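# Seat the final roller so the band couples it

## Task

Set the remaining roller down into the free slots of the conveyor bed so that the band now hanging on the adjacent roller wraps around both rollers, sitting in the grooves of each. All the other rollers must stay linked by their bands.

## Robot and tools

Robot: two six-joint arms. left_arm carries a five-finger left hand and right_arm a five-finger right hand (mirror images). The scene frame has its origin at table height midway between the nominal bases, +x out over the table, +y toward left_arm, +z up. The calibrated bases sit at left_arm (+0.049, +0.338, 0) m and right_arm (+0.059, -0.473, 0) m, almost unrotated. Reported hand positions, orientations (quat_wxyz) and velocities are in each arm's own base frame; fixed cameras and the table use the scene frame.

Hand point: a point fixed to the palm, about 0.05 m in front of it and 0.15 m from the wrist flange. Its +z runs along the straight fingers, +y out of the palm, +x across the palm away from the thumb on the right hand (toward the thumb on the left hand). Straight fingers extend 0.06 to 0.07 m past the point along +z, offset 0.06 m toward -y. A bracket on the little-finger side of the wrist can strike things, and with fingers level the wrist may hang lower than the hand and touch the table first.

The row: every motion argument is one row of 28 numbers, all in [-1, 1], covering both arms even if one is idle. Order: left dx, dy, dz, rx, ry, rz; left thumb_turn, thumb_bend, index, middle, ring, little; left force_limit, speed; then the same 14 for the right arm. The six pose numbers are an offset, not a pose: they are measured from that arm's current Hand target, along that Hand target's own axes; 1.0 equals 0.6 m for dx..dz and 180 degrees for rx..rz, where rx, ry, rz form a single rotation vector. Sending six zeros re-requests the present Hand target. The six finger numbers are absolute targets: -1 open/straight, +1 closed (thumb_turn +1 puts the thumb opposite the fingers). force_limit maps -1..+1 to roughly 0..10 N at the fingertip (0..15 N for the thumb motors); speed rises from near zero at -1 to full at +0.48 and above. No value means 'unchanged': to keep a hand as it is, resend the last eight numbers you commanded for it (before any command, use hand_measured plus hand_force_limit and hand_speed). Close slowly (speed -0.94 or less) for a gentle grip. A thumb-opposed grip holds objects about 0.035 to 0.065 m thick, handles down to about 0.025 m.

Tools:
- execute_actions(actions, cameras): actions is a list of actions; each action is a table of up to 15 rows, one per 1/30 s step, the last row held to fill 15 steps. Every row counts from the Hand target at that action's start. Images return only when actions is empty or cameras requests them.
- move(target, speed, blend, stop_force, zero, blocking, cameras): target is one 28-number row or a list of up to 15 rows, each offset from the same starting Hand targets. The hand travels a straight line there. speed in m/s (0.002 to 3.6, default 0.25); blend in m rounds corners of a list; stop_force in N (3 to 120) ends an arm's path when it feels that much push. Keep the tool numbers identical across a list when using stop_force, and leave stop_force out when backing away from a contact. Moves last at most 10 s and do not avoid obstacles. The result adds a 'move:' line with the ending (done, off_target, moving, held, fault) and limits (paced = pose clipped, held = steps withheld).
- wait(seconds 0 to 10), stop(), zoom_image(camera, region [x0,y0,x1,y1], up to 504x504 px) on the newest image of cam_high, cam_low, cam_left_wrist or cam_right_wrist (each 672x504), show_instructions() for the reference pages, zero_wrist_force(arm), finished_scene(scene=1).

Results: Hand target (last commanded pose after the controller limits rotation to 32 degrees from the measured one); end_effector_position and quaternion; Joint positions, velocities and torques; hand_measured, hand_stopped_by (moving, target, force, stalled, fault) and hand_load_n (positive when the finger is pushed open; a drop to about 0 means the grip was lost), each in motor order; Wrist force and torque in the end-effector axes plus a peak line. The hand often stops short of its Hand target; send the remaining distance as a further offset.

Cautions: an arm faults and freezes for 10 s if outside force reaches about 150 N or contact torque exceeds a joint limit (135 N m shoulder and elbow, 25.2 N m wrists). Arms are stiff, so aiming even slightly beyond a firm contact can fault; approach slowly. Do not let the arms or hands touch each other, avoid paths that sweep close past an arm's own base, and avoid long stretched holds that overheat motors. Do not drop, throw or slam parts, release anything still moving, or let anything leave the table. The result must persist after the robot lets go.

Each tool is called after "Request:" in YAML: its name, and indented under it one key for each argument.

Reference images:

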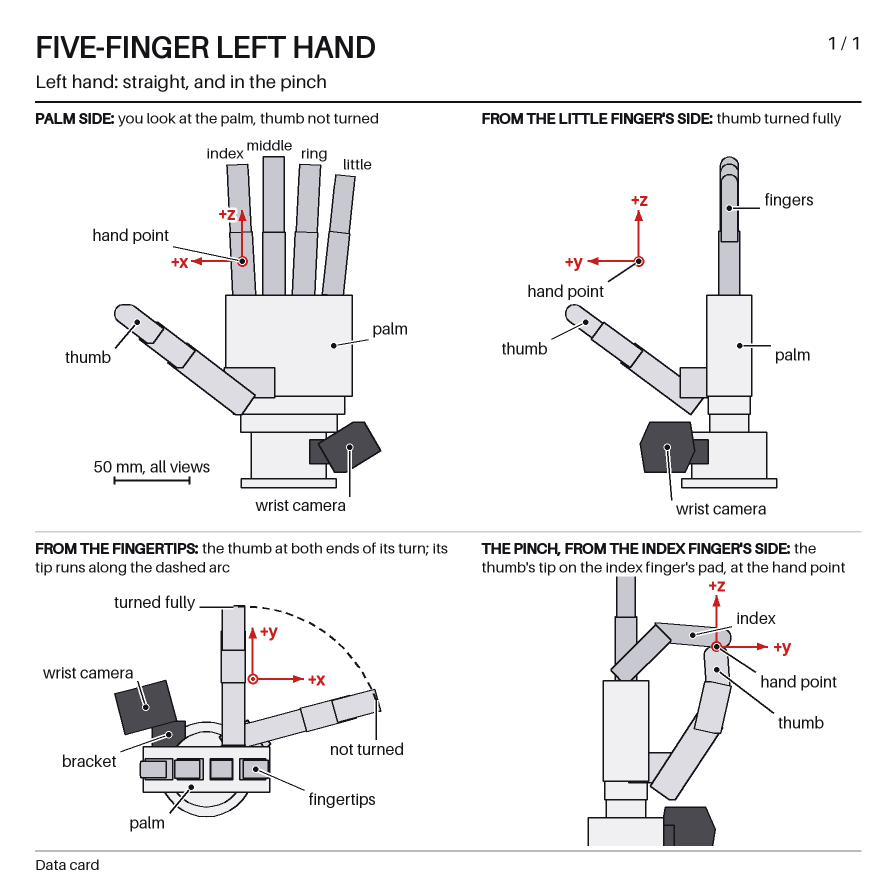

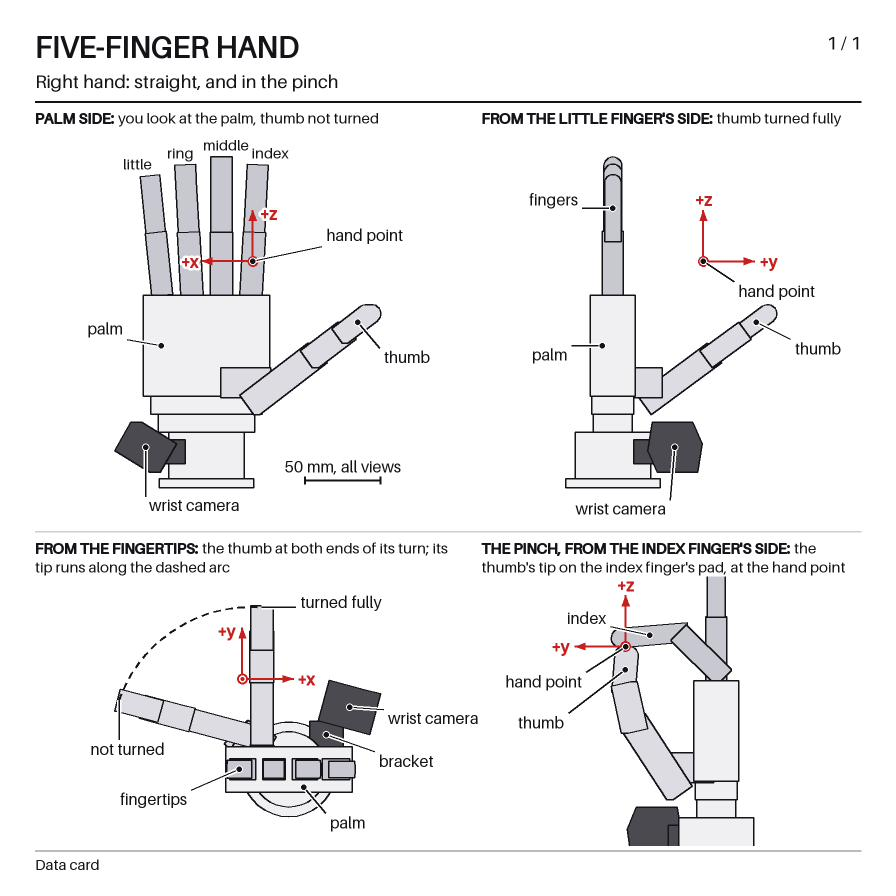

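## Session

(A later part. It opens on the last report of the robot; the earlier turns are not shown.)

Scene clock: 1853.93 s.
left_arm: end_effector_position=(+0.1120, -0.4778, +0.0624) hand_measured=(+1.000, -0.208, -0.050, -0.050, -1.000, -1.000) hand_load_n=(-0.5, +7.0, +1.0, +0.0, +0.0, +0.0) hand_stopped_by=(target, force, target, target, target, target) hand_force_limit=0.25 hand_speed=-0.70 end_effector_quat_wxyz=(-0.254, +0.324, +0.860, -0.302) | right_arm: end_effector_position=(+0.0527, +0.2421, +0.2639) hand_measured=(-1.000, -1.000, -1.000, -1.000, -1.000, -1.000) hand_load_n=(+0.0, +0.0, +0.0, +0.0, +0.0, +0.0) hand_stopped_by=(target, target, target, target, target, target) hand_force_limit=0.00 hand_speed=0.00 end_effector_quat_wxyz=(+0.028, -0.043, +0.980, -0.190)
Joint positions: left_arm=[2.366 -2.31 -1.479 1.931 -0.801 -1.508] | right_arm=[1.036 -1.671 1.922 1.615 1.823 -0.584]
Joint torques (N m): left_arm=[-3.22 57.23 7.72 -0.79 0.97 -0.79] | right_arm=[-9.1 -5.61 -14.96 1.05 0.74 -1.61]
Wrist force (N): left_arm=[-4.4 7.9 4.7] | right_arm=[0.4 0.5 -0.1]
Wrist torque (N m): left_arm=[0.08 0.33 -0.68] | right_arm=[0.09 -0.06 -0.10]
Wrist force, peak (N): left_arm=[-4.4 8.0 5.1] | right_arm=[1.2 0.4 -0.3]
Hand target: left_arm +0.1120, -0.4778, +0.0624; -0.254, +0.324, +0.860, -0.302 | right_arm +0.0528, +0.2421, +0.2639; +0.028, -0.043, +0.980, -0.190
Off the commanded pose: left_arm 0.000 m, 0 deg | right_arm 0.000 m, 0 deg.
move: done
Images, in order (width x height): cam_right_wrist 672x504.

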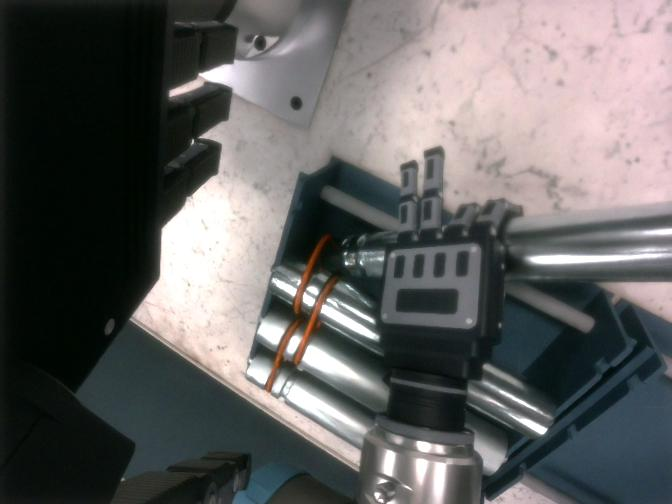

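Request:
move:
  target: [0.0587, 0.0007, 0.0077, 0, 0, 0, 1, 0.35, -0.05, -0.05, -1, -1, 0.25, -0.7, 0, 0, 0, 0, 0, 0, -1, -1, -1, -1, -1, -1, 0, 0]
  speed: 0.04
  cameras: ["cam_right_wrist"]

Request:
zoom_image:
  camera: "cam_right_wrist"
  region: [290, 210, 380, 300]

Scene clock: 1910.03 s.
left_arm: end_effector_position=(+0.0859, -0.4542, +0.0674) hand_measured=(+1.000, -0.208, -0.050, -0.050, -1.000, -1.000) hand_load_n=(+1.0, +5.0, +0.5, +0.0, +0.0, +0.0) hand_stopped_by=(target, force, target, target, target, target) hand_force_limit=0.25 hand_speed=-0.70 end_effector_quat_wxyz=(-0.254, +0.324, +0.860, -0.302) | right_arm: end_effector_position=(+0.0528, +0.2421, +0.2639) hand_measured=(-1.000, -1.000, -1.000, -1.000, -1.000, -1.000) hand_load_n=(+0.0, +0.0, +0.0, +0.0, +0.0, +0.0) hand_stopped_by=(target, target, target, target, target, target) hand_force_limit=0.00 hand_speed=0.00 end_effector_quat_wxyz=(+0.028, -0.043, +0.980, -0.190)
Joint positions: left_arm=[2.363 -2.238 -1.598 1.981 -0.8 -1.512] | right_arm=[1.036 -1.671 1.922 1.616 1.823 -0.584]
Joint torques (N m): left_arm=[-5.83 28.04 17.98 -4.79 4.17 -1.81] | right_arm=[-8.97 -6.02 -15.13 4.7 0.03 -0.23]
Wrist force (N): left_arm=[-0.3 4.2 1.3] | right_arm=[0.5 0.3 -0.3]
Wrist torque (N m): left_arm=[-0.01 0.22 -0.38] | right_arm=[0.08 -0.07 -0.08]
Wrist force, peak (N): left_arm=[-4.9 8.0 4.9] | right_arm=[0.6 0.5 -0.5]
Hand target: left_arm +0.0859, -0.4542, +0.0674; -0.254, +0.324, +0.860, -0.302 | right_arm +0.0528, +0.2421, +0.2639; +0.028, -0.043, +0.980, -0.190
Off the commanded pose: left_arm 0.000 m, 0 deg | right_arm 0.000 m, 0 deg.
move: done
Images, in order (width x height): cam_right_wrist 672x504.

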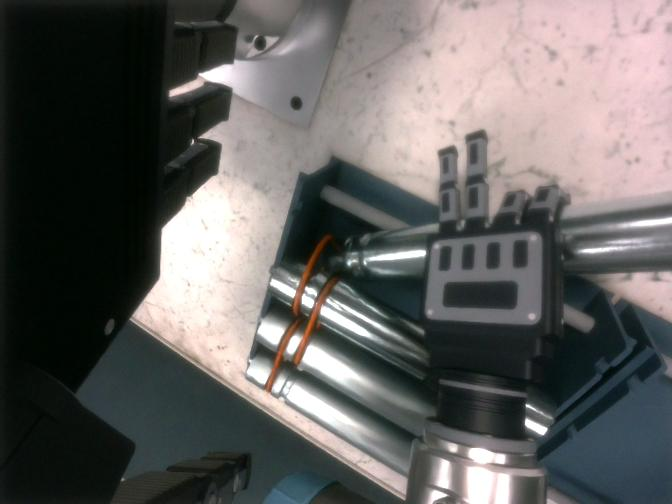

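Scaled by 5.600 from the camera's 672x504 image, which has a finer 960x720 frame.

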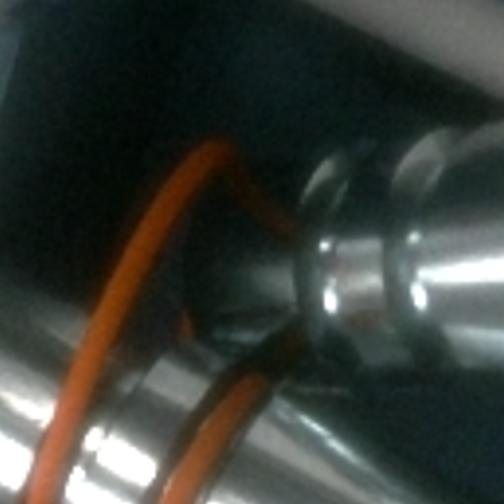

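Request:
execute_actions:
  actions: []
  cameras: ["cam_right_wrist", "cam_left_wrist"]

Scene clock: 1923.07 s.
left_arm: end_effector_position=(+0.0859, -0.4542, +0.0674) hand_measured=(+1.000, -0.208, -0.050, -0.050, -1.000, -1.000) hand_load_n=(+1.0, +5.5, +0.0, +0.0, +0.0, +0.0) hand_stopped_by=(target, force, target, target, target, target) hand_force_limit=0.25 hand_speed=-0.70 end_effector_quat_wxyz=(-0.254, +0.324, +0.860, -0.302) | right_arm: end_effector_position=(+0.0528, +0.2421, +0.2639) hand_measured=(-1.000, -1.000, -1.000, -1.000, -1.000, -1.000) hand_load_n=(+0.0, +0.0, +0.0, +0.0, +0.0, +0.0) hand_stopped_by=(target, target, target, target, target, target) hand_force_limit=0.00 hand_speed=0.00 end_effector_quat_wxyz=(+0.028, -0.043, +0.980, -0.190)
Joint positions: left_arm=[2.363 -2.238 -1.598 1.98 -0.8 -1.512] | right_arm=[1.036 -1.671 1.922 1.616 1.823 -0.584]
Joint velocities: within noise
Joint torques (N m): left_arm=[10.65 28.21 18.29 -3.61 1.46 0.49] | right_arm=[2.88 -6.75 -18.12 4.85 0.7 0.76]
Wrist force (N): left_arm=[-0.4 3.4 0.2] | right_arm=[0.1 0.4 -0.5]
Wrist torque (N m): left_arm=[-0.02 0.19 -0.36] | right_arm=[0.09 0.00 -0.10]
Wrist force, peak (N): left_arm=[-0.6 4.5 1.2] | right_arm=[0.3 0.5 -0.9]
Hand target: left_arm +0.0859, -0.4542, +0.0674; -0.254, +0.324, +0.860, -0.302 | right_arm +0.0528, +0.2421, +0.2639; +0.028, -0.043, +0.980, -0.190
Off the commanded pose: left_arm 0.000 m, 0 deg | right_arm 0.000 m, 0 deg.
Images, in order (width x height): cam_left_wrist 672x504, cam_right_wrist 672x504.

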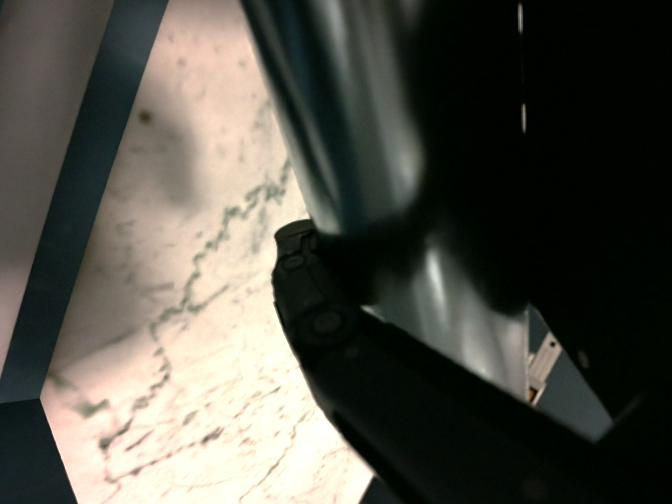

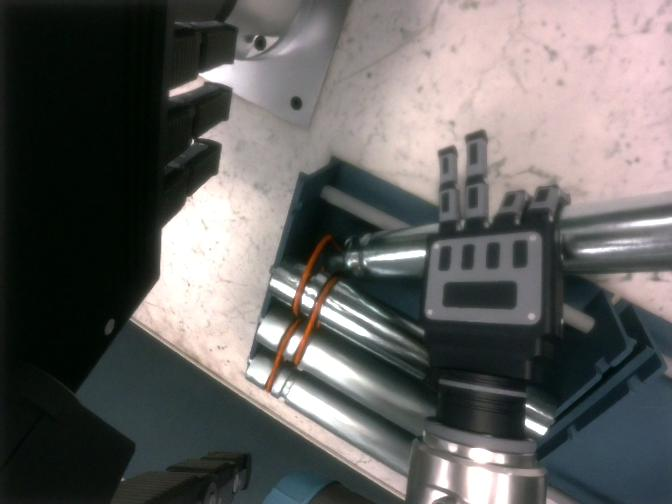

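Request:
zoom_image:
  camera: "cam_right_wrist"
  region: [250, 140, 450, 400]

Request:
zoom_image:
  camera: "cam_right_wrist"
  region: [290, 210, 400, 300]

Scaled by 1.938 from the camera's 672x504 image, which has a finer 960x720 frame.

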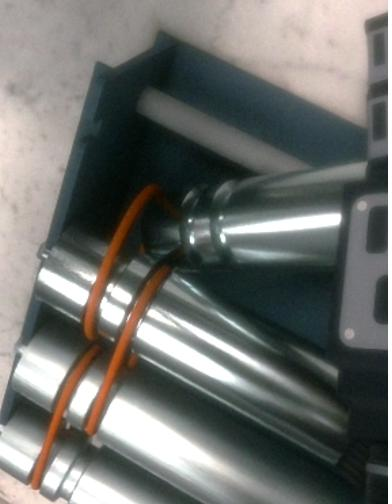

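Scaled by 4.582 from the camera's 672x504 image, which has a finer 960x720 frame.

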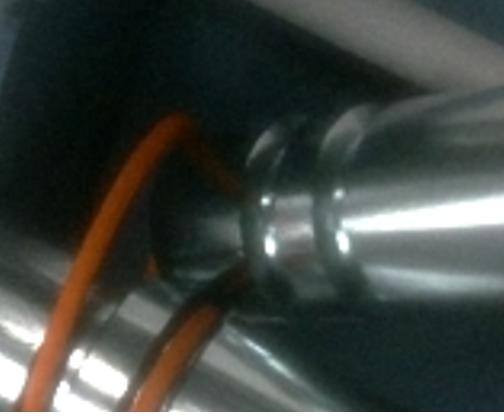

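Request:
zoom_image:
  camera: "cam_left_wrist"
  region: [230, 0, 672, 504]

Scaled by 1.000.

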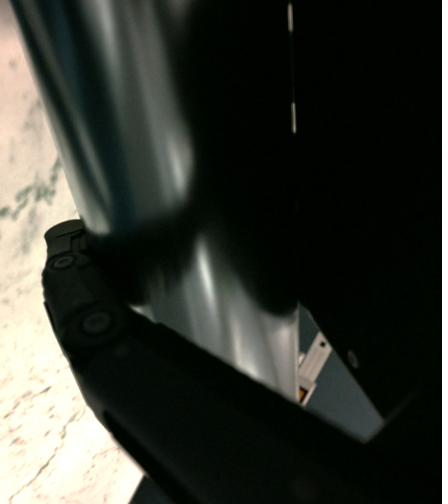

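Request:
execute_actions:
  actions: []
  cameras: ["cam_high", "cam_low", "cam_right_wrist"]

Request:
zoom_image:
  camera: "cam_high"
  region: [250, 150, 500, 400]

Request:
zoom_image:
  camera: "cam_low"
  region: [150, 100, 500, 400]

Scene clock: 1966.23 s.
left_arm: end_effector_position=(+0.0859, -0.4542, +0.0674) hand_measured=(+1.000, -0.208, -0.050, -0.050, -1.000, -1.000) hand_load_n=(+1.0, +5.0, +0.5, +0.0, +0.0, -0.5) hand_stopped_by=(target, force, target, target, target, target) hand_force_limit=0.25 hand_speed=-0.70 end_effector_quat_wxyz=(-0.254, +0.324, +0.860, -0.302) | right_arm: end_effector_position=(+0.0528, +0.2421, +0.2639) hand_measured=(-1.000, -1.000, -1.000, -1.000, -1.000, -1.000) hand_load_n=(+0.0, +0.0, +0.0, +0.0, +0.0, +0.0) hand_stopped_by=(target, target, target, target, target, target) hand_force_limit=0.00 hand_speed=0.00 end_effector_quat_wxyz=(+0.028, -0.043, +0.980, -0.190)
Joint positions: left_arm=[2.363 -2.238 -1.598 1.98 -0.8 -1.512] | right_arm=[1.036 -1.671 1.922 1.616 1.823 -0.584]
Joint velocities: within noise
Joint torques (N m): left_arm=[11.34 27.38 18.61 -2.1 -1.04 0.46] | right_arm=[8.91 -5.01 -19.35 4.87 1.18 0.79]
Wrist force (N): left_arm=[-0.2 3.4 0.1] | right_arm=[0.3 0.1 -0.3]
Wrist torque (N m): left_arm=[-0.03 0.17 -0.35] | right_arm=[0.04 -0.02 -0.10]
Wrist force, peak (N): left_arm=[-0.2 3.8 0.2] | right_arm=[0.1 0.8 -0.6]
Hand target: left_arm +0.0859, -0.4542, +0.0674; -0.254, +0.324, +0.860, -0.302 | right_arm +0.0528, +0.2421, +0.2639; +0.028, -0.043, +0.980, -0.190
Off the commanded pose: left_arm 0.000 m, 0 deg | right_arm 0.000 m, 0 deg.
Images, in order (width x height): cam_high 672x504, cam_low 672x504, cam_right_wrist 672x504.

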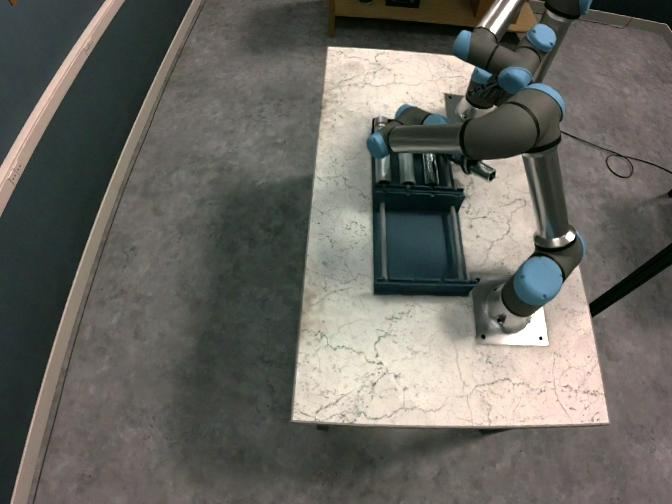

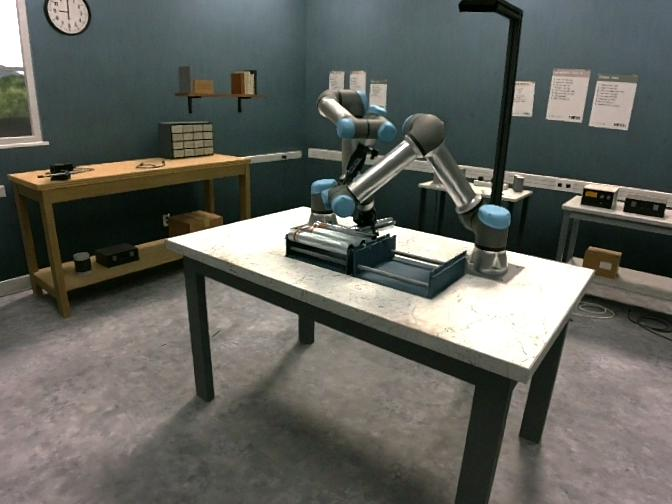

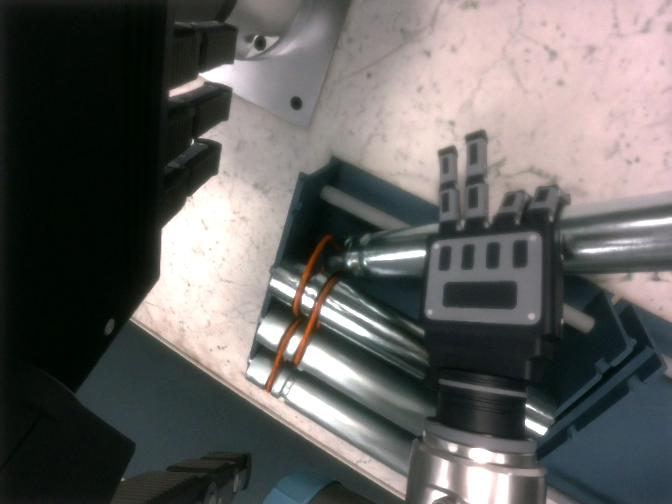

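Scaled by 2.016 from the camera's 672x504 image, which has a finer 960x720 frame.

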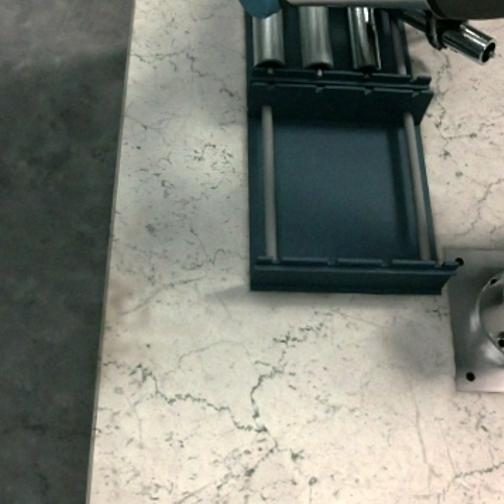

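Scaled by 1.440 from the camera's 672x504 image, which has a finer 960x720 frame.

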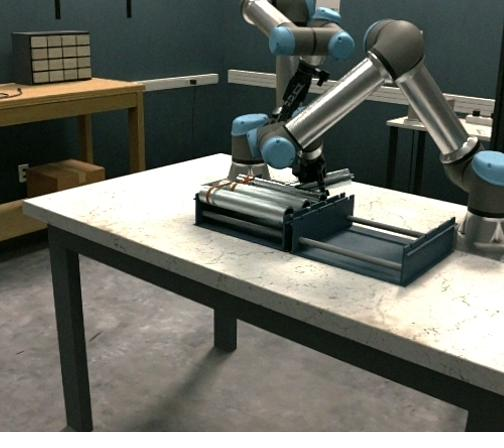

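Request:
move:
  target: [0,0,0,0,0,0,1,0.35,-0.05,-0.05,-1,-1,0.25,-0.7,0.1243,-0.0333,-0.2138,0,0,0,-1,-1,-1,-1,-1,-1,0,0]
  speed: 0.15
  cameras: ["cam_right_wrist"]

Scene clock: 1986.33 s.
left_arm: end_effector_position=(+0.0859, -0.4542, +0.0674) hand_measured=(+1.000, -0.208, -0.050, -0.050, -1.000, -1.000) hand_load_n=(+1.0, +5.0, +0.5, +0.0, +0.0, +0.0) hand_stopped_by=(target, force, target, target, target, target) hand_force_limit=0.25 hand_speed=-0.70 end_effector_quat_wxyz=(-0.254, +0.324, +0.860, -0.302) | right_arm: end_effector_position=(-0.0291, +0.2641, +0.3872) hand_measured=(-1.000, -1.000, -1.000, -1.000, -1.000, -1.000) hand_load_n=(+0.0, +0.0, +0.0, +0.0, +0.0, +0.0) hand_stopped_by=(target, target, target, target, target, target) hand_force_limit=0.00 hand_speed=0.00 end_effector_quat_wxyz=(+0.028, -0.043, +0.980, -0.190)
Joint positions: left_arm=[2.363 -2.238 -1.598 1.98 -0.8 -1.512] | right_arm=[1.362 -1.622 1.575 1.977 1.718 -0.269]
Joint torques (N m): left_arm=[10.33 27.34 18.73 -0.53 -1.26 0.51] | right_arm=[-1.39 -22.96 -25.64 3.16 0.48 0.09]
Wrist force (N): left_arm=[0.0 3.4 0.2] | right_arm=[0.5 0.2 -0.6]
Wrist torque (N m): left_arm=[-0.02 0.14 -0.34] | right_arm=[0.07 -0.03 -0.02]
Wrist force, peak (N): left_arm=[-0.5 3.8 0.2] | right_arm=[1.0 0.0 -1.5]
Hand target: left_arm +0.0859, -0.4542, +0.0674; -0.254, +0.324, +0.860, -0.302 | right_arm -0.0291, +0.2640, +0.3873; +0.028, -0.043, +0.980, -0.190
Off the commanded pose: left_arm 0.000 m, 0 deg | right_arm 0.000 m, 0 deg.
move: done
Images, in order (width x height): cam_right_wrist 672x504.

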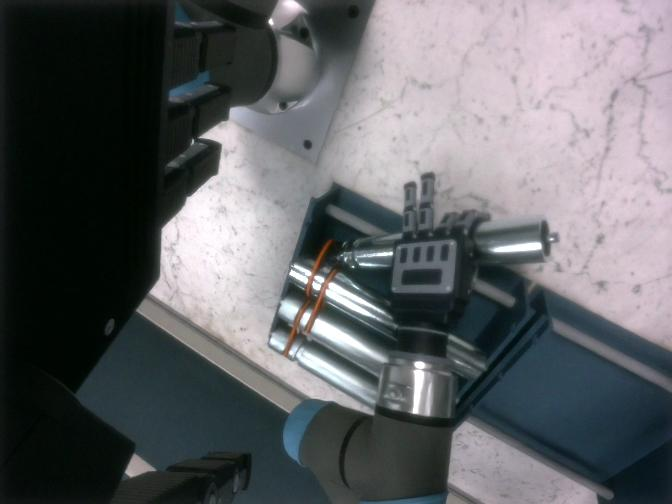

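Request:
zoom_image:
  camera: "cam_right_wrist"
  region: [280, 160, 580, 320]

Request:
zoom_image:
  camera: "cam_right_wrist"
  region: [290, 220, 390, 300]

Scaled by 1.680 from the camera's 672x504 image, which has a finer 960x720 frame.

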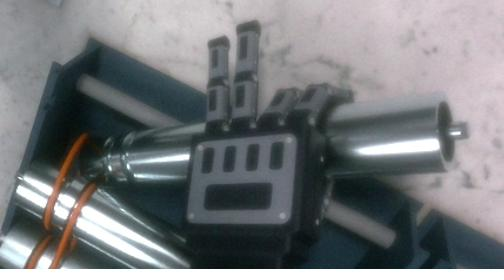

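Scaled by 5.040 from the camera's 672x504 image, which has a finer 960x720 frame.

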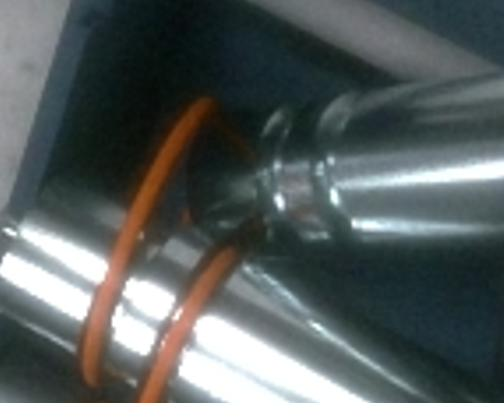

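Request:
move:
  target: [0,0,0,0,0,0,1,0.35,0.5,0.5,0.5,-1,0.0,-0.9,0,0,0,0,0,0,-1,-1,-1,-1,-1,-1,0,0]

Scene clock: 2062.83 s.
left_arm: end_effector_position=(+0.0859, -0.4542, +0.0674) hand_measured=(+1.000, -0.210, +0.068, +0.086, +0.088, -1.000) hand_load_n=(+0.5, +19.0, +2.5, +5.5, +6.5, +0.0) hand_stopped_by=(target, force, force, force, force, target) hand_force_limit=0.00 hand_speed=-0.90 end_effector_quat_wxyz=(-0.254, +0.324, +0.860, -0.302) | right_arm: end_effector_position=(-0.0291, +0.2640, +0.3873) hand_measured=(-1.000, -1.000, -1.000, -1.000, -1.000, -1.000) hand_load_n=(+0.0, +0.0, +0.0, +0.0, +0.0, +0.0) hand_stopped_by=(target, target, target, target, target, target) hand_force_limit=0.00 hand_speed=0.00 end_effector_quat_wxyz=(+0.028, -0.043, +0.980, -0.190)
Joint positions: left_arm=[2.363 -2.238 -1.598 1.98 -0.801 -1.512] | right_arm=[1.362 -1.622 1.575 1.977 1.718 -0.269]
Joint torques (N m): left_arm=[9.87 41.96 12.46 -3.14 0.39 0.42] | right_arm=[7.32 -23.56 -24.81 4.76 -0.23 0.5]
Wrist force (N): left_arm=[-5.1 3.8 5.4] | right_arm=[0.2 0.6 -0.7]
Wrist torque (N m): left_arm=[-0.10 0.75 -0.36] | right_arm=[0.15 0.00 -0.02]
Wrist force, peak (N): left_arm=[-4.9 3.4 6.2] | right_arm=[0.7 0.4 -0.9]
Hand target: left_arm +0.0859, -0.4542, +0.0674; -0.254, +0.324, +0.860, -0.302 | right_arm -0.0291, +0.2640, +0.3873; +0.028, -0.043, +0.980, -0.190
Off the commanded pose: left_arm 0.000 m, 0 deg | right_arm 0.000 m, 0 deg.
move: done

Request:
execute_actions:
  actions: []
  cameras: ["cam_right_wrist", "cam_left_wrist"]

Request:
zoom_image:
  camera: "cam_right_wrist"
  region: [280, 160, 580, 320]

Request:
zoom_image:
  camera: "cam_right_wrist"
  region: [290, 220, 390, 300]

Scene clock: 2066.03 s.
left_arm: end_effector_position=(+0.0859, -0.4542, +0.0674) hand_measured=(+1.000, -0.210, +0.068, +0.086, +0.088, -1.000) hand_load_n=(+0.5, +18.5, +2.5, +5.5, +6.5, +0.0) hand_stopped_by=(target, force, force, force, force, target) hand_force_limit=0.00 hand_speed=-0.90 end_effector_quat_wxyz=(-0.254, +0.324, +0.860, -0.302) | right_arm: end_effector_position=(-0.0291, +0.2640, +0.3873) hand_measured=(-1.000, -1.000, -1.000, -1.000, -1.000, -1.000) hand_load_n=(+0.0, +0.0, +0.0, +0.0, +0.0, +0.0) hand_stopped_by=(target, target, target, target, target, target) hand_force_limit=0.00 hand_speed=0.00 end_effector_quat_wxyz=(+0.028, -0.043, +0.980, -0.190)
Joint positions: left_arm=[2.363 -2.238 -1.598 1.98 -0.801 -1.512] | right_arm=[1.362 -1.622 1.575 1.977 1.718 -0.269]
Joint velocities: within noise
Joint torques (N m): left_arm=[9.11 50.76 9.48 -5.27 1.83 0.33] | right_arm=[5.34 -23.59 -24.55 4.75 -0.48 -0.09]
Wrist force (N): left_arm=[-4.8 4.1 5.0] | right_arm=[0.4 0.2 -0.6]
Wrist torque (N m): left_arm=[-0.02 0.69 -0.35] | right_arm=[0.08 -0.02 -0.02]
Wrist force, peak (N): left_arm=[-5.2 4.1 5.4] | right_arm=[0.4 0.4 -0.9]
Hand target: left_arm +0.0859, -0.4542, +0.0674; -0.254, +0.324, +0.860, -0.302 | right_arm -0.0291, +0.2640, +0.3873; +0.028, -0.043, +0.980, -0.190
Off the commanded pose: left_arm 0.000 m, 0 deg | right_arm 0.000 m, 0 deg.
Images, in order (width x height): cam_left_wrist 672x504, cam_right_wrist 672x504.

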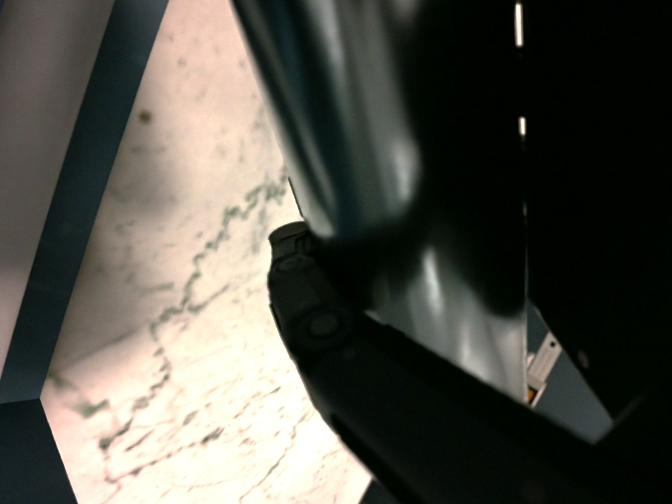

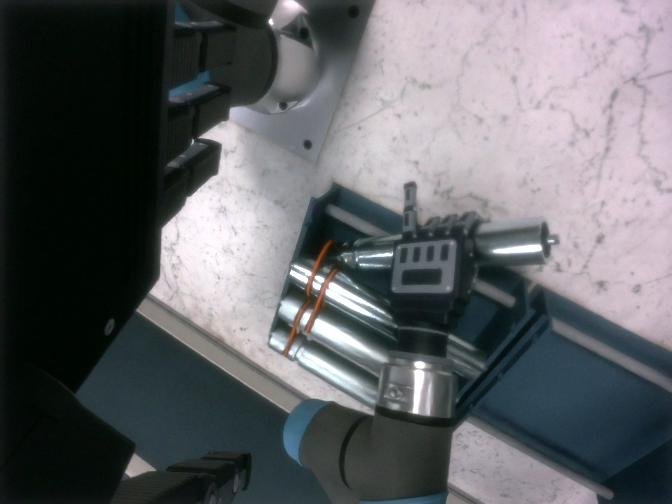

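Scaled by 1.680 from the camera's 672x504 image, which has a finer 960x720 frame.

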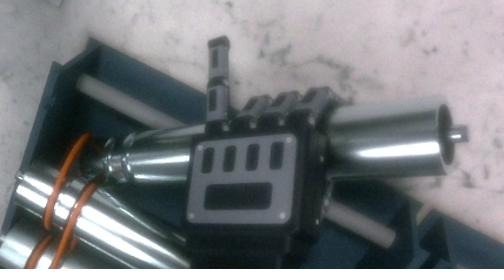

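Scaled by 5.040 from the camera's 672x504 image, which has a finer 960x720 frame.

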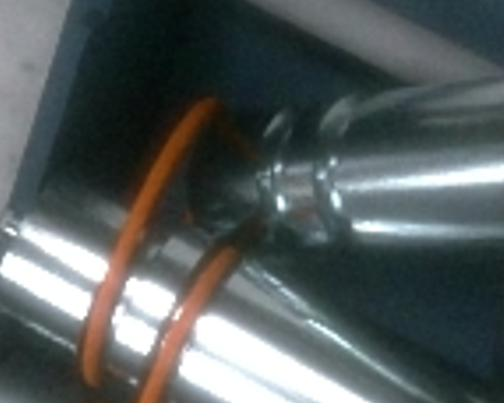

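Request:
move:
  target: [0.0500,-0.0022,0.0010,0,0,0,1,0.35,0.5,0.5,0.5,-1,0.0,-0.9,-0.1243,0.0333,0.2138,0,0,0,-1,-1,-1,-1,-1,-1,0,0]
  speed: 0.06
  stop_force: 15
  cameras: ["cam_right_wrist"]

Request:
zoom_image:
  camera: "cam_right_wrist"
  region: [290, 200, 420, 310]

Scene clock: 2075.37 s.
left_arm: end_effector_position=(+0.0652, -0.4339, +0.0751) hand_measured=(+1.000, -0.210, +0.068, +0.086, +0.088, -1.000) hand_load_n=(+3.0, +18.5, +3.5, +4.5, +4.5, +0.0) hand_stopped_by=(target, force, force, force, force, target) hand_force_limit=0.00 hand_speed=-0.90 end_effector_quat_wxyz=(-0.254, +0.324, +0.860, -0.302) | right_arm: end_effector_position=(+0.0528, +0.2421, +0.2639) hand_measured=(-1.000, -1.000, -1.000, -1.000, -1.000, -1.000) hand_load_n=(+0.0, +0.0, +0.0, +0.0, +0.0, +0.0) hand_stopped_by=(target, target, target, target, target, target) hand_force_limit=0.00 hand_speed=0.00 end_effector_quat_wxyz=(+0.028, -0.043, +0.980, -0.190)
Joint positions: left_arm=[2.363 -2.174 -1.69 2.009 -0.8 -1.512] | right_arm=[1.036 -1.671 1.922 1.616 1.823 -0.584]
Joint torques (N m): left_arm=[-7.3 28.53 19.11 -5.77 4.9 -1.7] | right_arm=[11.42 -20.82 -23.89 2.95 -0.95 0.12]
Wrist force (N): left_arm=[-3.6 8.5 6.2] | right_arm=[0.2 0.8 -0.1]
Wrist torque (N m): left_arm=[0.11 0.57 -0.72] | right_arm=[0.12 -0.03 -0.09]
Wrist force, peak (N): left_arm=[-3.6 9.1 6.7] | right_arm=[0.7 0.6 -0.7]
Hand target: left_arm +0.0652, -0.4339, +0.0751; -0.254, +0.324, +0.860, -0.302 | right_arm +0.0528, +0.2421, +0.2639; +0.028, -0.043, +0.980, -0.190
Off the commanded pose: left_arm 0.000 m, 0 deg | right_arm 0.000 m, 0 deg.
move: done
Images, in order (width x height): cam_right_wrist 672x504.

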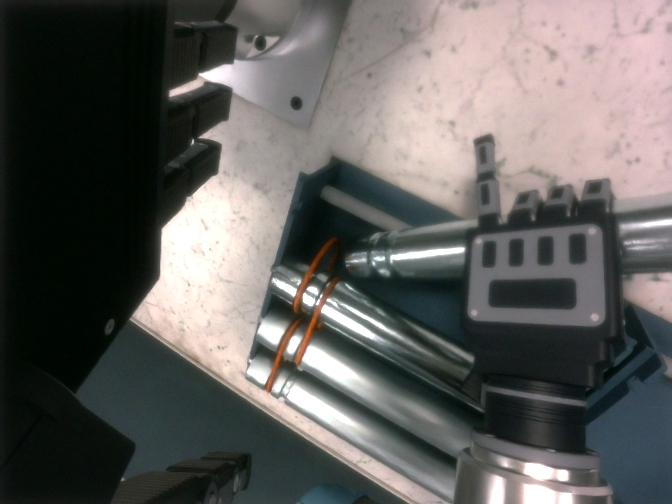

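Scaled by 3.877 from the camera's 672x504 image, which has a finer 960x720 frame.

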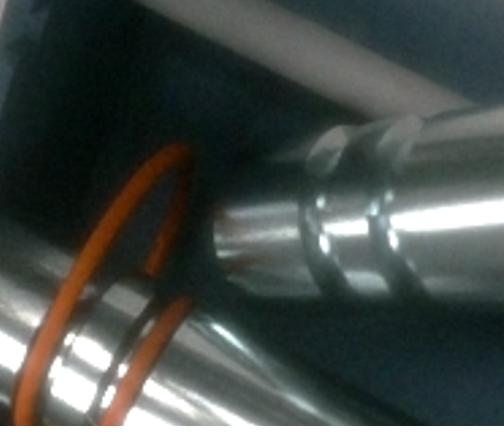

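Request:
move:
  target: [0,0,0,0,0,0,1,0.35,0.5,0.5,0.5,-1,0.0,-0.9,0.1136,0.0815,0.1431,0.0582,-0.1453,0.0571,-1,-1,-1,-1,-1,-1,0,0]
  speed: 0.15
  cameras: ["cam_right_wrist"]

Request:
zoom_image:
  camera: "cam_right_wrist"
  region: [290, 160, 440, 290]

Scene clock: 2111.17 s.
left_arm: end_effector_position=(+0.0652, -0.4339, +0.0751) hand_measured=(+1.000, -0.210, +0.068, +0.086, +0.088, -1.000) hand_load_n=(+3.0, +18.5, +3.5, +4.5, +4.5, +0.0) hand_stopped_by=(target, force, force, force, force, target) hand_force_limit=0.00 hand_speed=-0.90 end_effector_quat_wxyz=(-0.254, +0.324, +0.860, -0.302) | right_arm: end_effector_position=(-0.0125, +0.2491, +0.1634) hand_measured=(-1.000, -1.000, -1.000, -1.000, -1.000, -1.000) hand_load_n=(+0.0, +0.0, +0.0, +0.0, +0.0, +0.0) hand_stopped_by=(target, target, target, target, target, target) hand_force_limit=0.00 hand_speed=0.00 end_effector_quat_wxyz=(+0.269, +0.005, +0.927, -0.260)
Joint positions: left_arm=[2.363 -2.174 -1.69 2.009 -0.8 -1.512] | right_arm=[1.69 -1.264 2.025 1.454 2.021 0.283]
Joint torques (N m): left_arm=[2.21 27.55 18.44 -5.68 4.67 -0.68] | right_arm=[-0.92 -17.23 -13.54 4.97 -0.6 1.17]
Wrist force (N): left_arm=[-3.8 8.6 6.2] | right_arm=[0.3 0.1 -0.6]
Wrist torque (N m): left_arm=[0.12 0.58 -0.73] | right_arm=[0.05 -0.01 0.04]
Wrist force, peak (N): left_arm=[-3.7 8.8 6.4] | right_arm=[0.5 0.8 -0.7]
Hand target: left_arm +0.0652, -0.4339, +0.0751; -0.254, +0.324, +0.860, -0.302 | right_arm -0.0125, +0.2491, +0.1634; +0.269, +0.005, +0.927, -0.260
Off the commanded pose: left_arm 0.000 m, 0 deg | right_arm 0.000 m, 0 deg.
move: done
Images, in order (width x height): cam_right_wrist 672x504.

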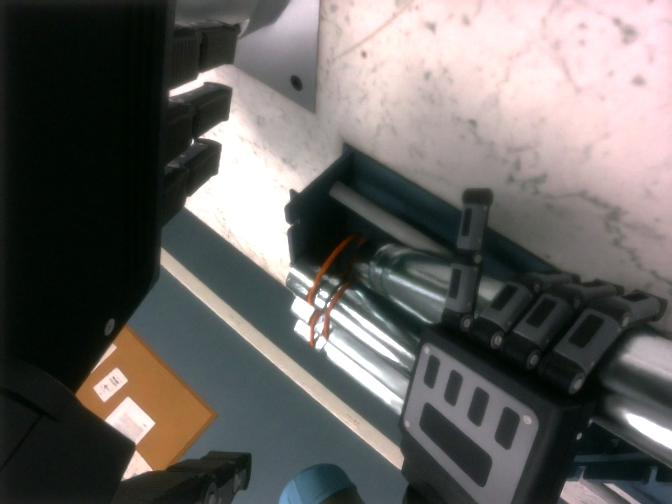

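Scaled by 3.360 from the camera's 672x504 image, which has a finer 960x720 frame.

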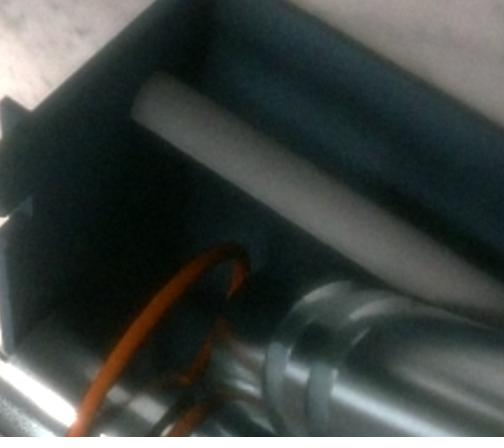

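Request:
move:
  target:
    - [0,0,0,0,0,0,1,0.35,0.5,0.5,0.5,-1,0.0,-0.9,-0.198,-0.1778,-0.0597,-0.1358,0.0002,-0.2427,-1,-1,-1,1,1,1,-0.5,0.0]
    - [0,0,0,0,0,0,1,0.35,0.5,0.5,0.5,-1,0.0,-0.9,-0.3398,-0.0697,0.1525,-0.2715,0.0005,-0.4853,-1,-1,-1,1,1,1,-0.5,0.0]
  speed: 0.25
  blend: 0.03
  cameras: ["cam_right_wrist", "cam_high"]

Scene clock: 2209.23 s.
left_arm: end_effector_position=(+0.0652, -0.4339, +0.0751) hand_measured=(+1.000, -0.210, +0.068, +0.086, +0.088, -1.000) hand_load_n=(+3.0, +18.5, +3.5, +4.5, +4.5, +0.0) hand_stopped_by=(target, force, force, force, force, target) hand_force_limit=0.00 hand_speed=-0.90 end_effector_quat_wxyz=(-0.254, +0.324, +0.860, -0.302) | right_arm: end_effector_position=(+0.2009, +0.1950, +0.2199) hand_measured=(-1.000, -1.000, -1.000, +1.000, +1.000, +1.000) hand_load_n=(+0.0, +0.0, +0.0, +0.0, +0.0, +0.0) hand_stopped_by=(target, target, target, target, target, target) hand_force_limit=-0.50 hand_speed=0.00 end_effector_quat_wxyz=(+0.000, +0.717, -0.697, +0.000)
Joint positions: left_arm=[2.363 -2.174 -1.69 2.009 -0.8 -1.512] | right_arm=[0.12 -1.558 1.862 1.267 1.57 -3.051]
Joint torques (N m): left_arm=[9.41 28.48 17.18 -5.63 4.28 0.45] | right_arm=[-12.72 -9.76 -19.51 1.66 1.32 -1.13]
Wrist force (N): left_arm=[-3.5 8.4 6.3] | right_arm=[0.3 1.0 -0.1]
Wrist torque (N m): left_arm=[0.08 0.54 -0.71] | right_arm=[0.14 -0.01 -0.21]
Wrist force, peak (N): left_arm=[-3.4 8.8 6.4] | right_arm=[1.2 1.1 -0.8]
Hand target: left_arm +0.0652, -0.4339, +0.0751; -0.254, +0.324, +0.860, -0.302 | right_arm +0.2010, +0.1950, +0.2198; +0.000, +0.717, -0.697, +0.000
Off the commanded pose: left_arm 0.000 m, 0 deg | right_arm 0.000 m, 0 deg.
move: done
Images, in order (width x height): cam_high 672x504, cam_right_wrist 672x504.

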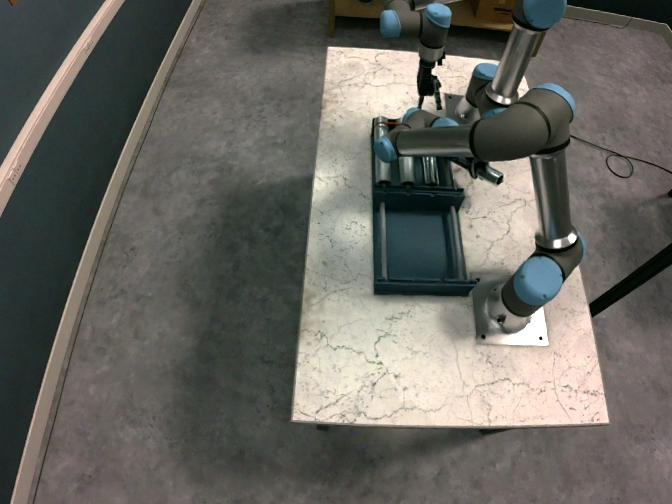

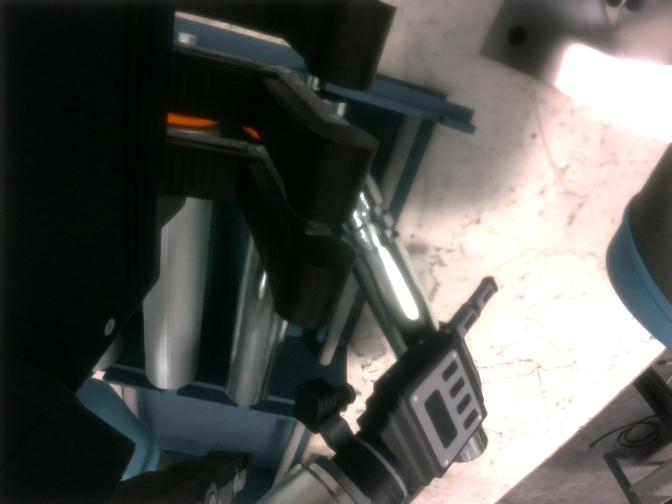

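Request:
zoom_image:
  camera: "cam_right_wrist"
  region: [160, 50, 480, 290]

Scaled by 1.575 from the camera's 672x504 image, which has a finer 960x720 frame.

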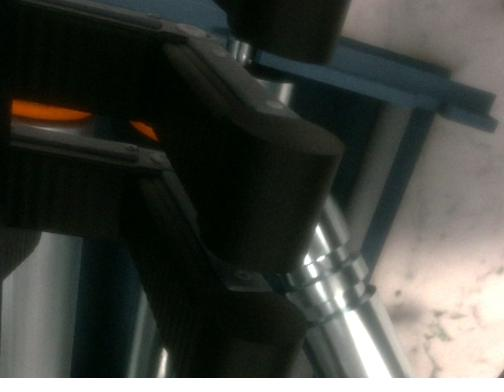

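Request:
move:
  target: [0,0,0,0,0,0,1,0.35,0.5,0.5,0.5,-1,0.0,-0.9,0,0,0.09,0,0,0,-1,-1,-1,1,1,1,-0.5,0.0]
  speed: 0.08
  stop_force: 6
  cameras: ["cam_right_wrist"]

Request:
zoom_image:
  camera: "cam_right_wrist"
  region: [120, 60, 480, 330]

Scene clock: 2234.27 s.
left_arm: end_effector_position=(+0.0652, -0.4339, +0.0751) hand_measured=(+1.000, -0.210, +0.068, +0.086, +0.088, -1.000) hand_load_n=(+3.5, +18.5, +4.0, +5.0, +4.5, +0.0) hand_stopped_by=(target, force, force, force, force, target) hand_force_limit=0.00 hand_speed=-0.90 end_effector_quat_wxyz=(-0.254, +0.324, +0.860, -0.302) | right_arm: end_effector_position=(+0.2010, +0.1950, +0.1659) hand_measured=(-1.000, -1.000, -1.000, +1.000, +1.000, +1.000) hand_load_n=(+0.0, +0.0, +0.0, +0.0, +0.0, +0.0) hand_stopped_by=(target, target, target, target, target, target) hand_force_limit=-0.50 hand_speed=0.00 end_effector_quat_wxyz=(+0.000, +0.717, -0.697, +0.000)
Joint positions: left_arm=[2.363 -2.174 -1.69 2.009 -0.8 -1.512] | right_arm=[0.12 -1.508 1.958 1.121 1.57 -3.051]
Joint torques (N m): left_arm=[9.19 28.52 16.42 -5.72 3.89 0.49] | right_arm=[10.73 -26.97 -18.51 0.04 -0.39 1.17]
Wrist force (N): left_arm=[-3.5 8.8 6.2] | right_arm=[0.3 0.9 -0.2]
Wrist torque (N m): left_arm=[0.15 0.54 -0.72] | right_arm=[0.13 -0.03 -0.21]
Wrist force, peak (N): left_arm=[-3.6 8.7 6.4] | right_arm=[0.5 1.3 0.0]
Hand target: left_arm +0.0652, -0.4339, +0.0751; -0.254, +0.324, +0.860, -0.302 | right_arm +0.2010, +0.1950, +0.1658; +0.000, +0.717, -0.697, +0.000
Off the commanded pose: left_arm 0.000 m, 0 deg | right_arm 0.000 m, 0 deg.
move: done
Images, in order (width x height): cam_right_wrist 672x504.

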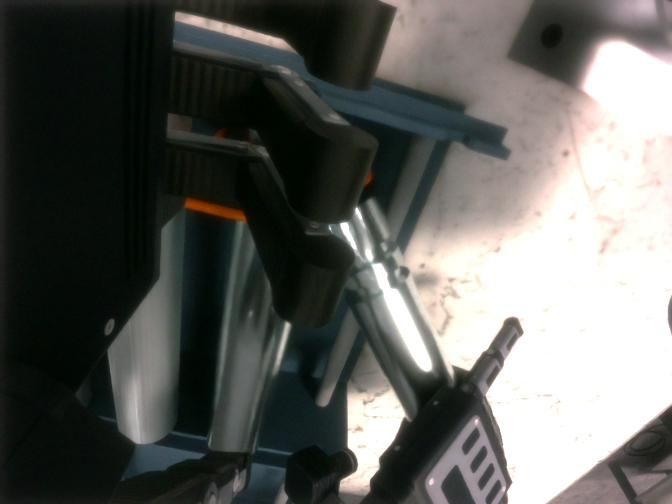

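Scaled by 1.400 from the camera's 672x504 image, which has a finer 960x720 frame.

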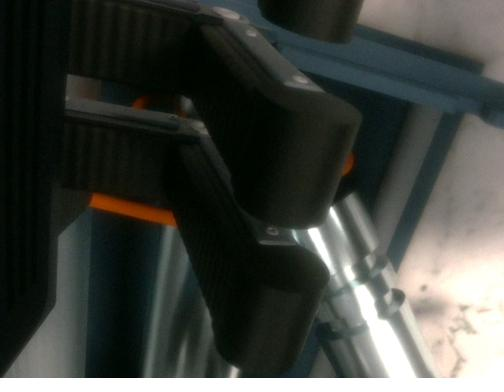

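Request:
move:
  target: [0,0,0,0,0,0,1,0.35,0.5,0.5,0.5,-1,0.0,-0.9,0,0,0,0,0,0,-1,-1,-1,-1,1,1,-0.5,0.0]
  speed: 0.08
  cameras: ["cam_right_wrist"]

Request:
zoom_image:
  camera: "cam_right_wrist"
  region: [120, 60, 480, 330]

Scene clock: 2242.43 s.
left_arm: end_effector_position=(+0.0652, -0.4339, +0.0751) hand_measured=(+1.000, -0.210, +0.068, +0.086, +0.088, -1.000) hand_load_n=(+3.5, +18.5, +4.0, +4.5, +4.5, +0.0) hand_stopped_by=(target, force, force, force, force, target) hand_force_limit=0.00 hand_speed=-0.90 end_effector_quat_wxyz=(-0.254, +0.324, +0.860, -0.302) | right_arm: end_effector_position=(+0.2010, +0.1950, +0.1659) hand_measured=(-1.000, -1.000, -1.000, -0.502, +1.000, +1.000) hand_load_n=(+0.0, +0.0, +0.0, -15.0, +0.5, +0.5) hand_stopped_by=(target, target, target, moving, target, target) hand_force_limit=-0.50 hand_speed=0.00 end_effector_quat_wxyz=(+0.000, +0.717, -0.697, +0.000)
Joint positions: left_arm=[2.363 -2.174 -1.69 2.009 -0.8 -1.512] | right_arm=[0.12 -1.508 1.958 1.121 1.57 -3.051]
Joint torques (N m): left_arm=[9.02 28.29 15.97 -5.8 3.72 0.28] | right_arm=[12.28 -19.54 -12.69 0.55 -0.56 0.98]
Wrist force (N): left_arm=[-3.5 8.6 6.2] | right_arm=[0.6 4.8 -18.5]
Wrist torque (N m): left_arm=[0.12 0.53 -0.71] | right_arm=[0.42 0.32 -0.12]
Wrist force, peak (N): left_arm=[-3.8 8.9 6.3] | right_arm=[0.6 4.8 -18.5]
Hand target: left_arm +0.0652, -0.4339, +0.0751; -0.254, +0.324, +0.860, -0.302 | right_arm +0.2010, +0.1950, +0.1658; +0.000, +0.717, -0.697, +0.000
Off the commanded pose: left_arm 0.000 m, 0 deg | right_arm 0.000 m, 0 deg.
move: done
Images, in order (width x height): cam_right_wrist 672x504.

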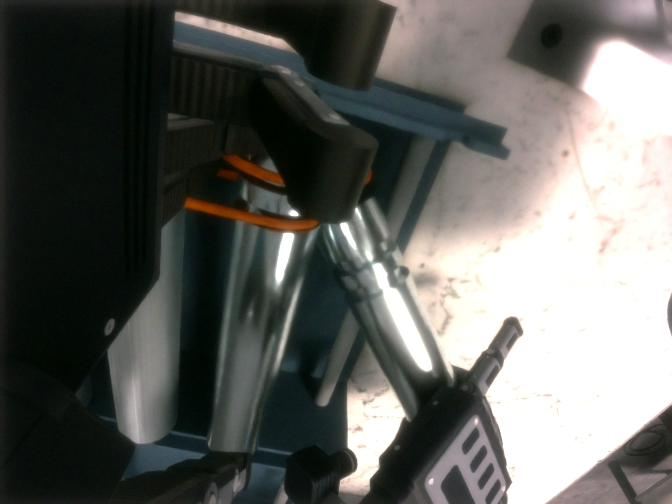

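Scaled by 1.400 from the camera's 672x504 image, which has a finer 960x720 frame.

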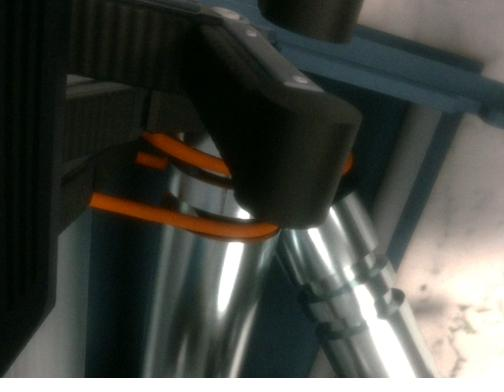

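Request:
move:
  target: [0,0,0,0,0,0,1,0.35,0.5,0.5,0.5,-1,0.0,-0.9,0,0,-0.06,0,0,0,-1,-1,-1,-1,1,1,-0.5,0.0]
  speed: 0.1
  cameras: ["cam_right_wrist"]

Scene clock: 2247.37 s.
left_arm: end_effector_position=(+0.0652, -0.4339, +0.0751) hand_measured=(+1.000, -0.210, +0.068, +0.086, +0.088, -1.000) hand_load_n=(+3.0, +18.5, +4.0, +4.5, +4.5, +0.0) hand_stopped_by=(target, force, force, force, force, target) hand_force_limit=0.00 hand_speed=-0.90 end_effector_quat_wxyz=(-0.254, +0.324, +0.860, -0.302) | right_arm: end_effector_position=(+0.2010, +0.1950, +0.2018) hand_measured=(-1.000, -1.000, -1.000, -0.502, +1.000, +1.000) hand_load_n=(+0.0, +0.0, +0.0, +0.0, +0.0, +0.0) hand_stopped_by=(target, target, target, stalled, target, target) hand_force_limit=-0.50 hand_speed=0.00 end_effector_quat_wxyz=(+0.000, +0.717, -0.697, +0.000)
Joint positions: left_arm=[2.363 -2.174 -1.69 2.009 -0.8 -1.512] | right_arm=[0.12 -1.544 1.896 1.218 1.57 -3.051]
Joint torques (N m): left_arm=[9.66 28.39 15.21 -5.61 3.64 0.46] | right_arm=[-3.57 -11.15 -15.03 1.05 0.16 -1.35]
Wrist force (N): left_arm=[-3.7 8.4 6.4] | right_arm=[0.2 1.0 -0.2]
Wrist torque (N m): left_arm=[0.09 0.56 -0.72] | right_arm=[0.14 0.00 -0.21]
Wrist force, peak (N): left_arm=[-3.6 8.7 6.5] | right_arm=[0.2 4.8 -18.3]
Hand target: left_arm +0.0652, -0.4339, +0.0751; -0.254, +0.324, +0.860, -0.302 | right_arm +0.2010, +0.1950, +0.2018; +0.000, +0.717, -0.697, +0.000
Off the commanded pose: left_arm 0.000 m, 0 deg | right_arm 0.000 m, 0 deg.
move: done
Images, in order (width x height): cam_right_wrist 672x504.

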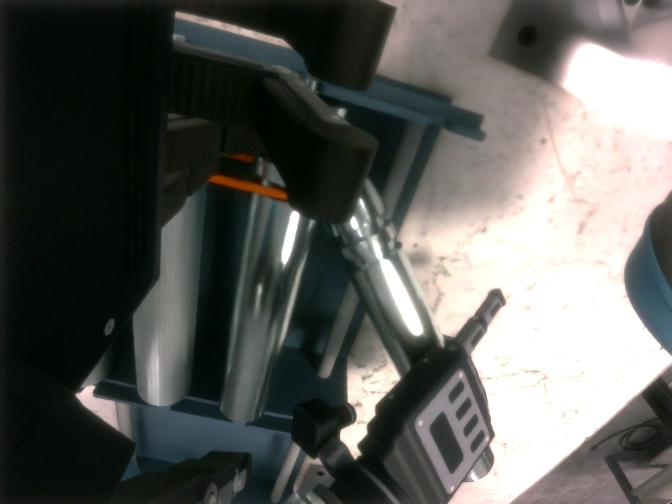

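Request:
move:
  target: [0,0,0,0,0,0,1,0.35,0.5,0.5,0.5,-1,0.0,-0.9,0,0,0,0,0,0,-1,-1,-1,-0.99,1,1,-0.5,0.0]
  speed: 0.08

Scene clock: 2249.37 s.
left_arm: end_effector_position=(+0.0652, -0.4339, +0.0751) hand_measured=(+1.000, -0.210, +0.068, +0.086, +0.088, -1.000) hand_load_n=(+3.0, +18.5, +4.0, +5.0, +4.5, +0.0) hand_stopped_by=(target, force, force, force, force, target) hand_force_limit=0.00 hand_speed=-0.90 end_effector_quat_wxyz=(-0.254, +0.324, +0.860, -0.302) | right_arm: end_effector_position=(+0.2010, +0.1950, +0.2019) hand_measured=(-1.000, -1.000, -1.000, -0.990, +1.000, +1.000) hand_load_n=(+0.0, +0.0, +0.0, +0.0, +0.0, +0.0) hand_stopped_by=(target, target, target, target, target, target) hand_force_limit=-0.50 hand_speed=0.00 end_effector_quat_wxyz=(+0.000, +0.717, -0.697, +0.000)
Joint positions: left_arm=[2.363 -2.174 -1.69 2.009 -0.8 -1.512] | right_arm=[0.12 -1.544 1.896 1.219 1.57 -3.051]
Joint torques (N m): left_arm=[8.97 28.72 14.48 -5.71 3.38 0.41] | right_arm=[-11.96 -10.91 -22.14 3.74 0.87 -1.66]
Wrist force (N): left_arm=[-3.6 8.4 6.2] | right_arm=[0.5 1.3 -0.1]
Wrist torque (N m): left_arm=[0.09 0.55 -0.72] | right_arm=[0.17 -0.04 -0.18]
Wrist force, peak (N): left_arm=[-3.8 8.8 6.2] | right_arm=[0.5 1.3 -0.1]
Hand target: left_arm +0.0652, -0.4339, +0.0751; -0.254, +0.324, +0.860, -0.302 | right_arm +0.2010, +0.1950, +0.2018; +0.000, +0.717, -0.697, +0.000
Off the commanded pose: left_arm 0.000 m, 0 deg | right_arm 0.000 m, 0 deg.
move: done


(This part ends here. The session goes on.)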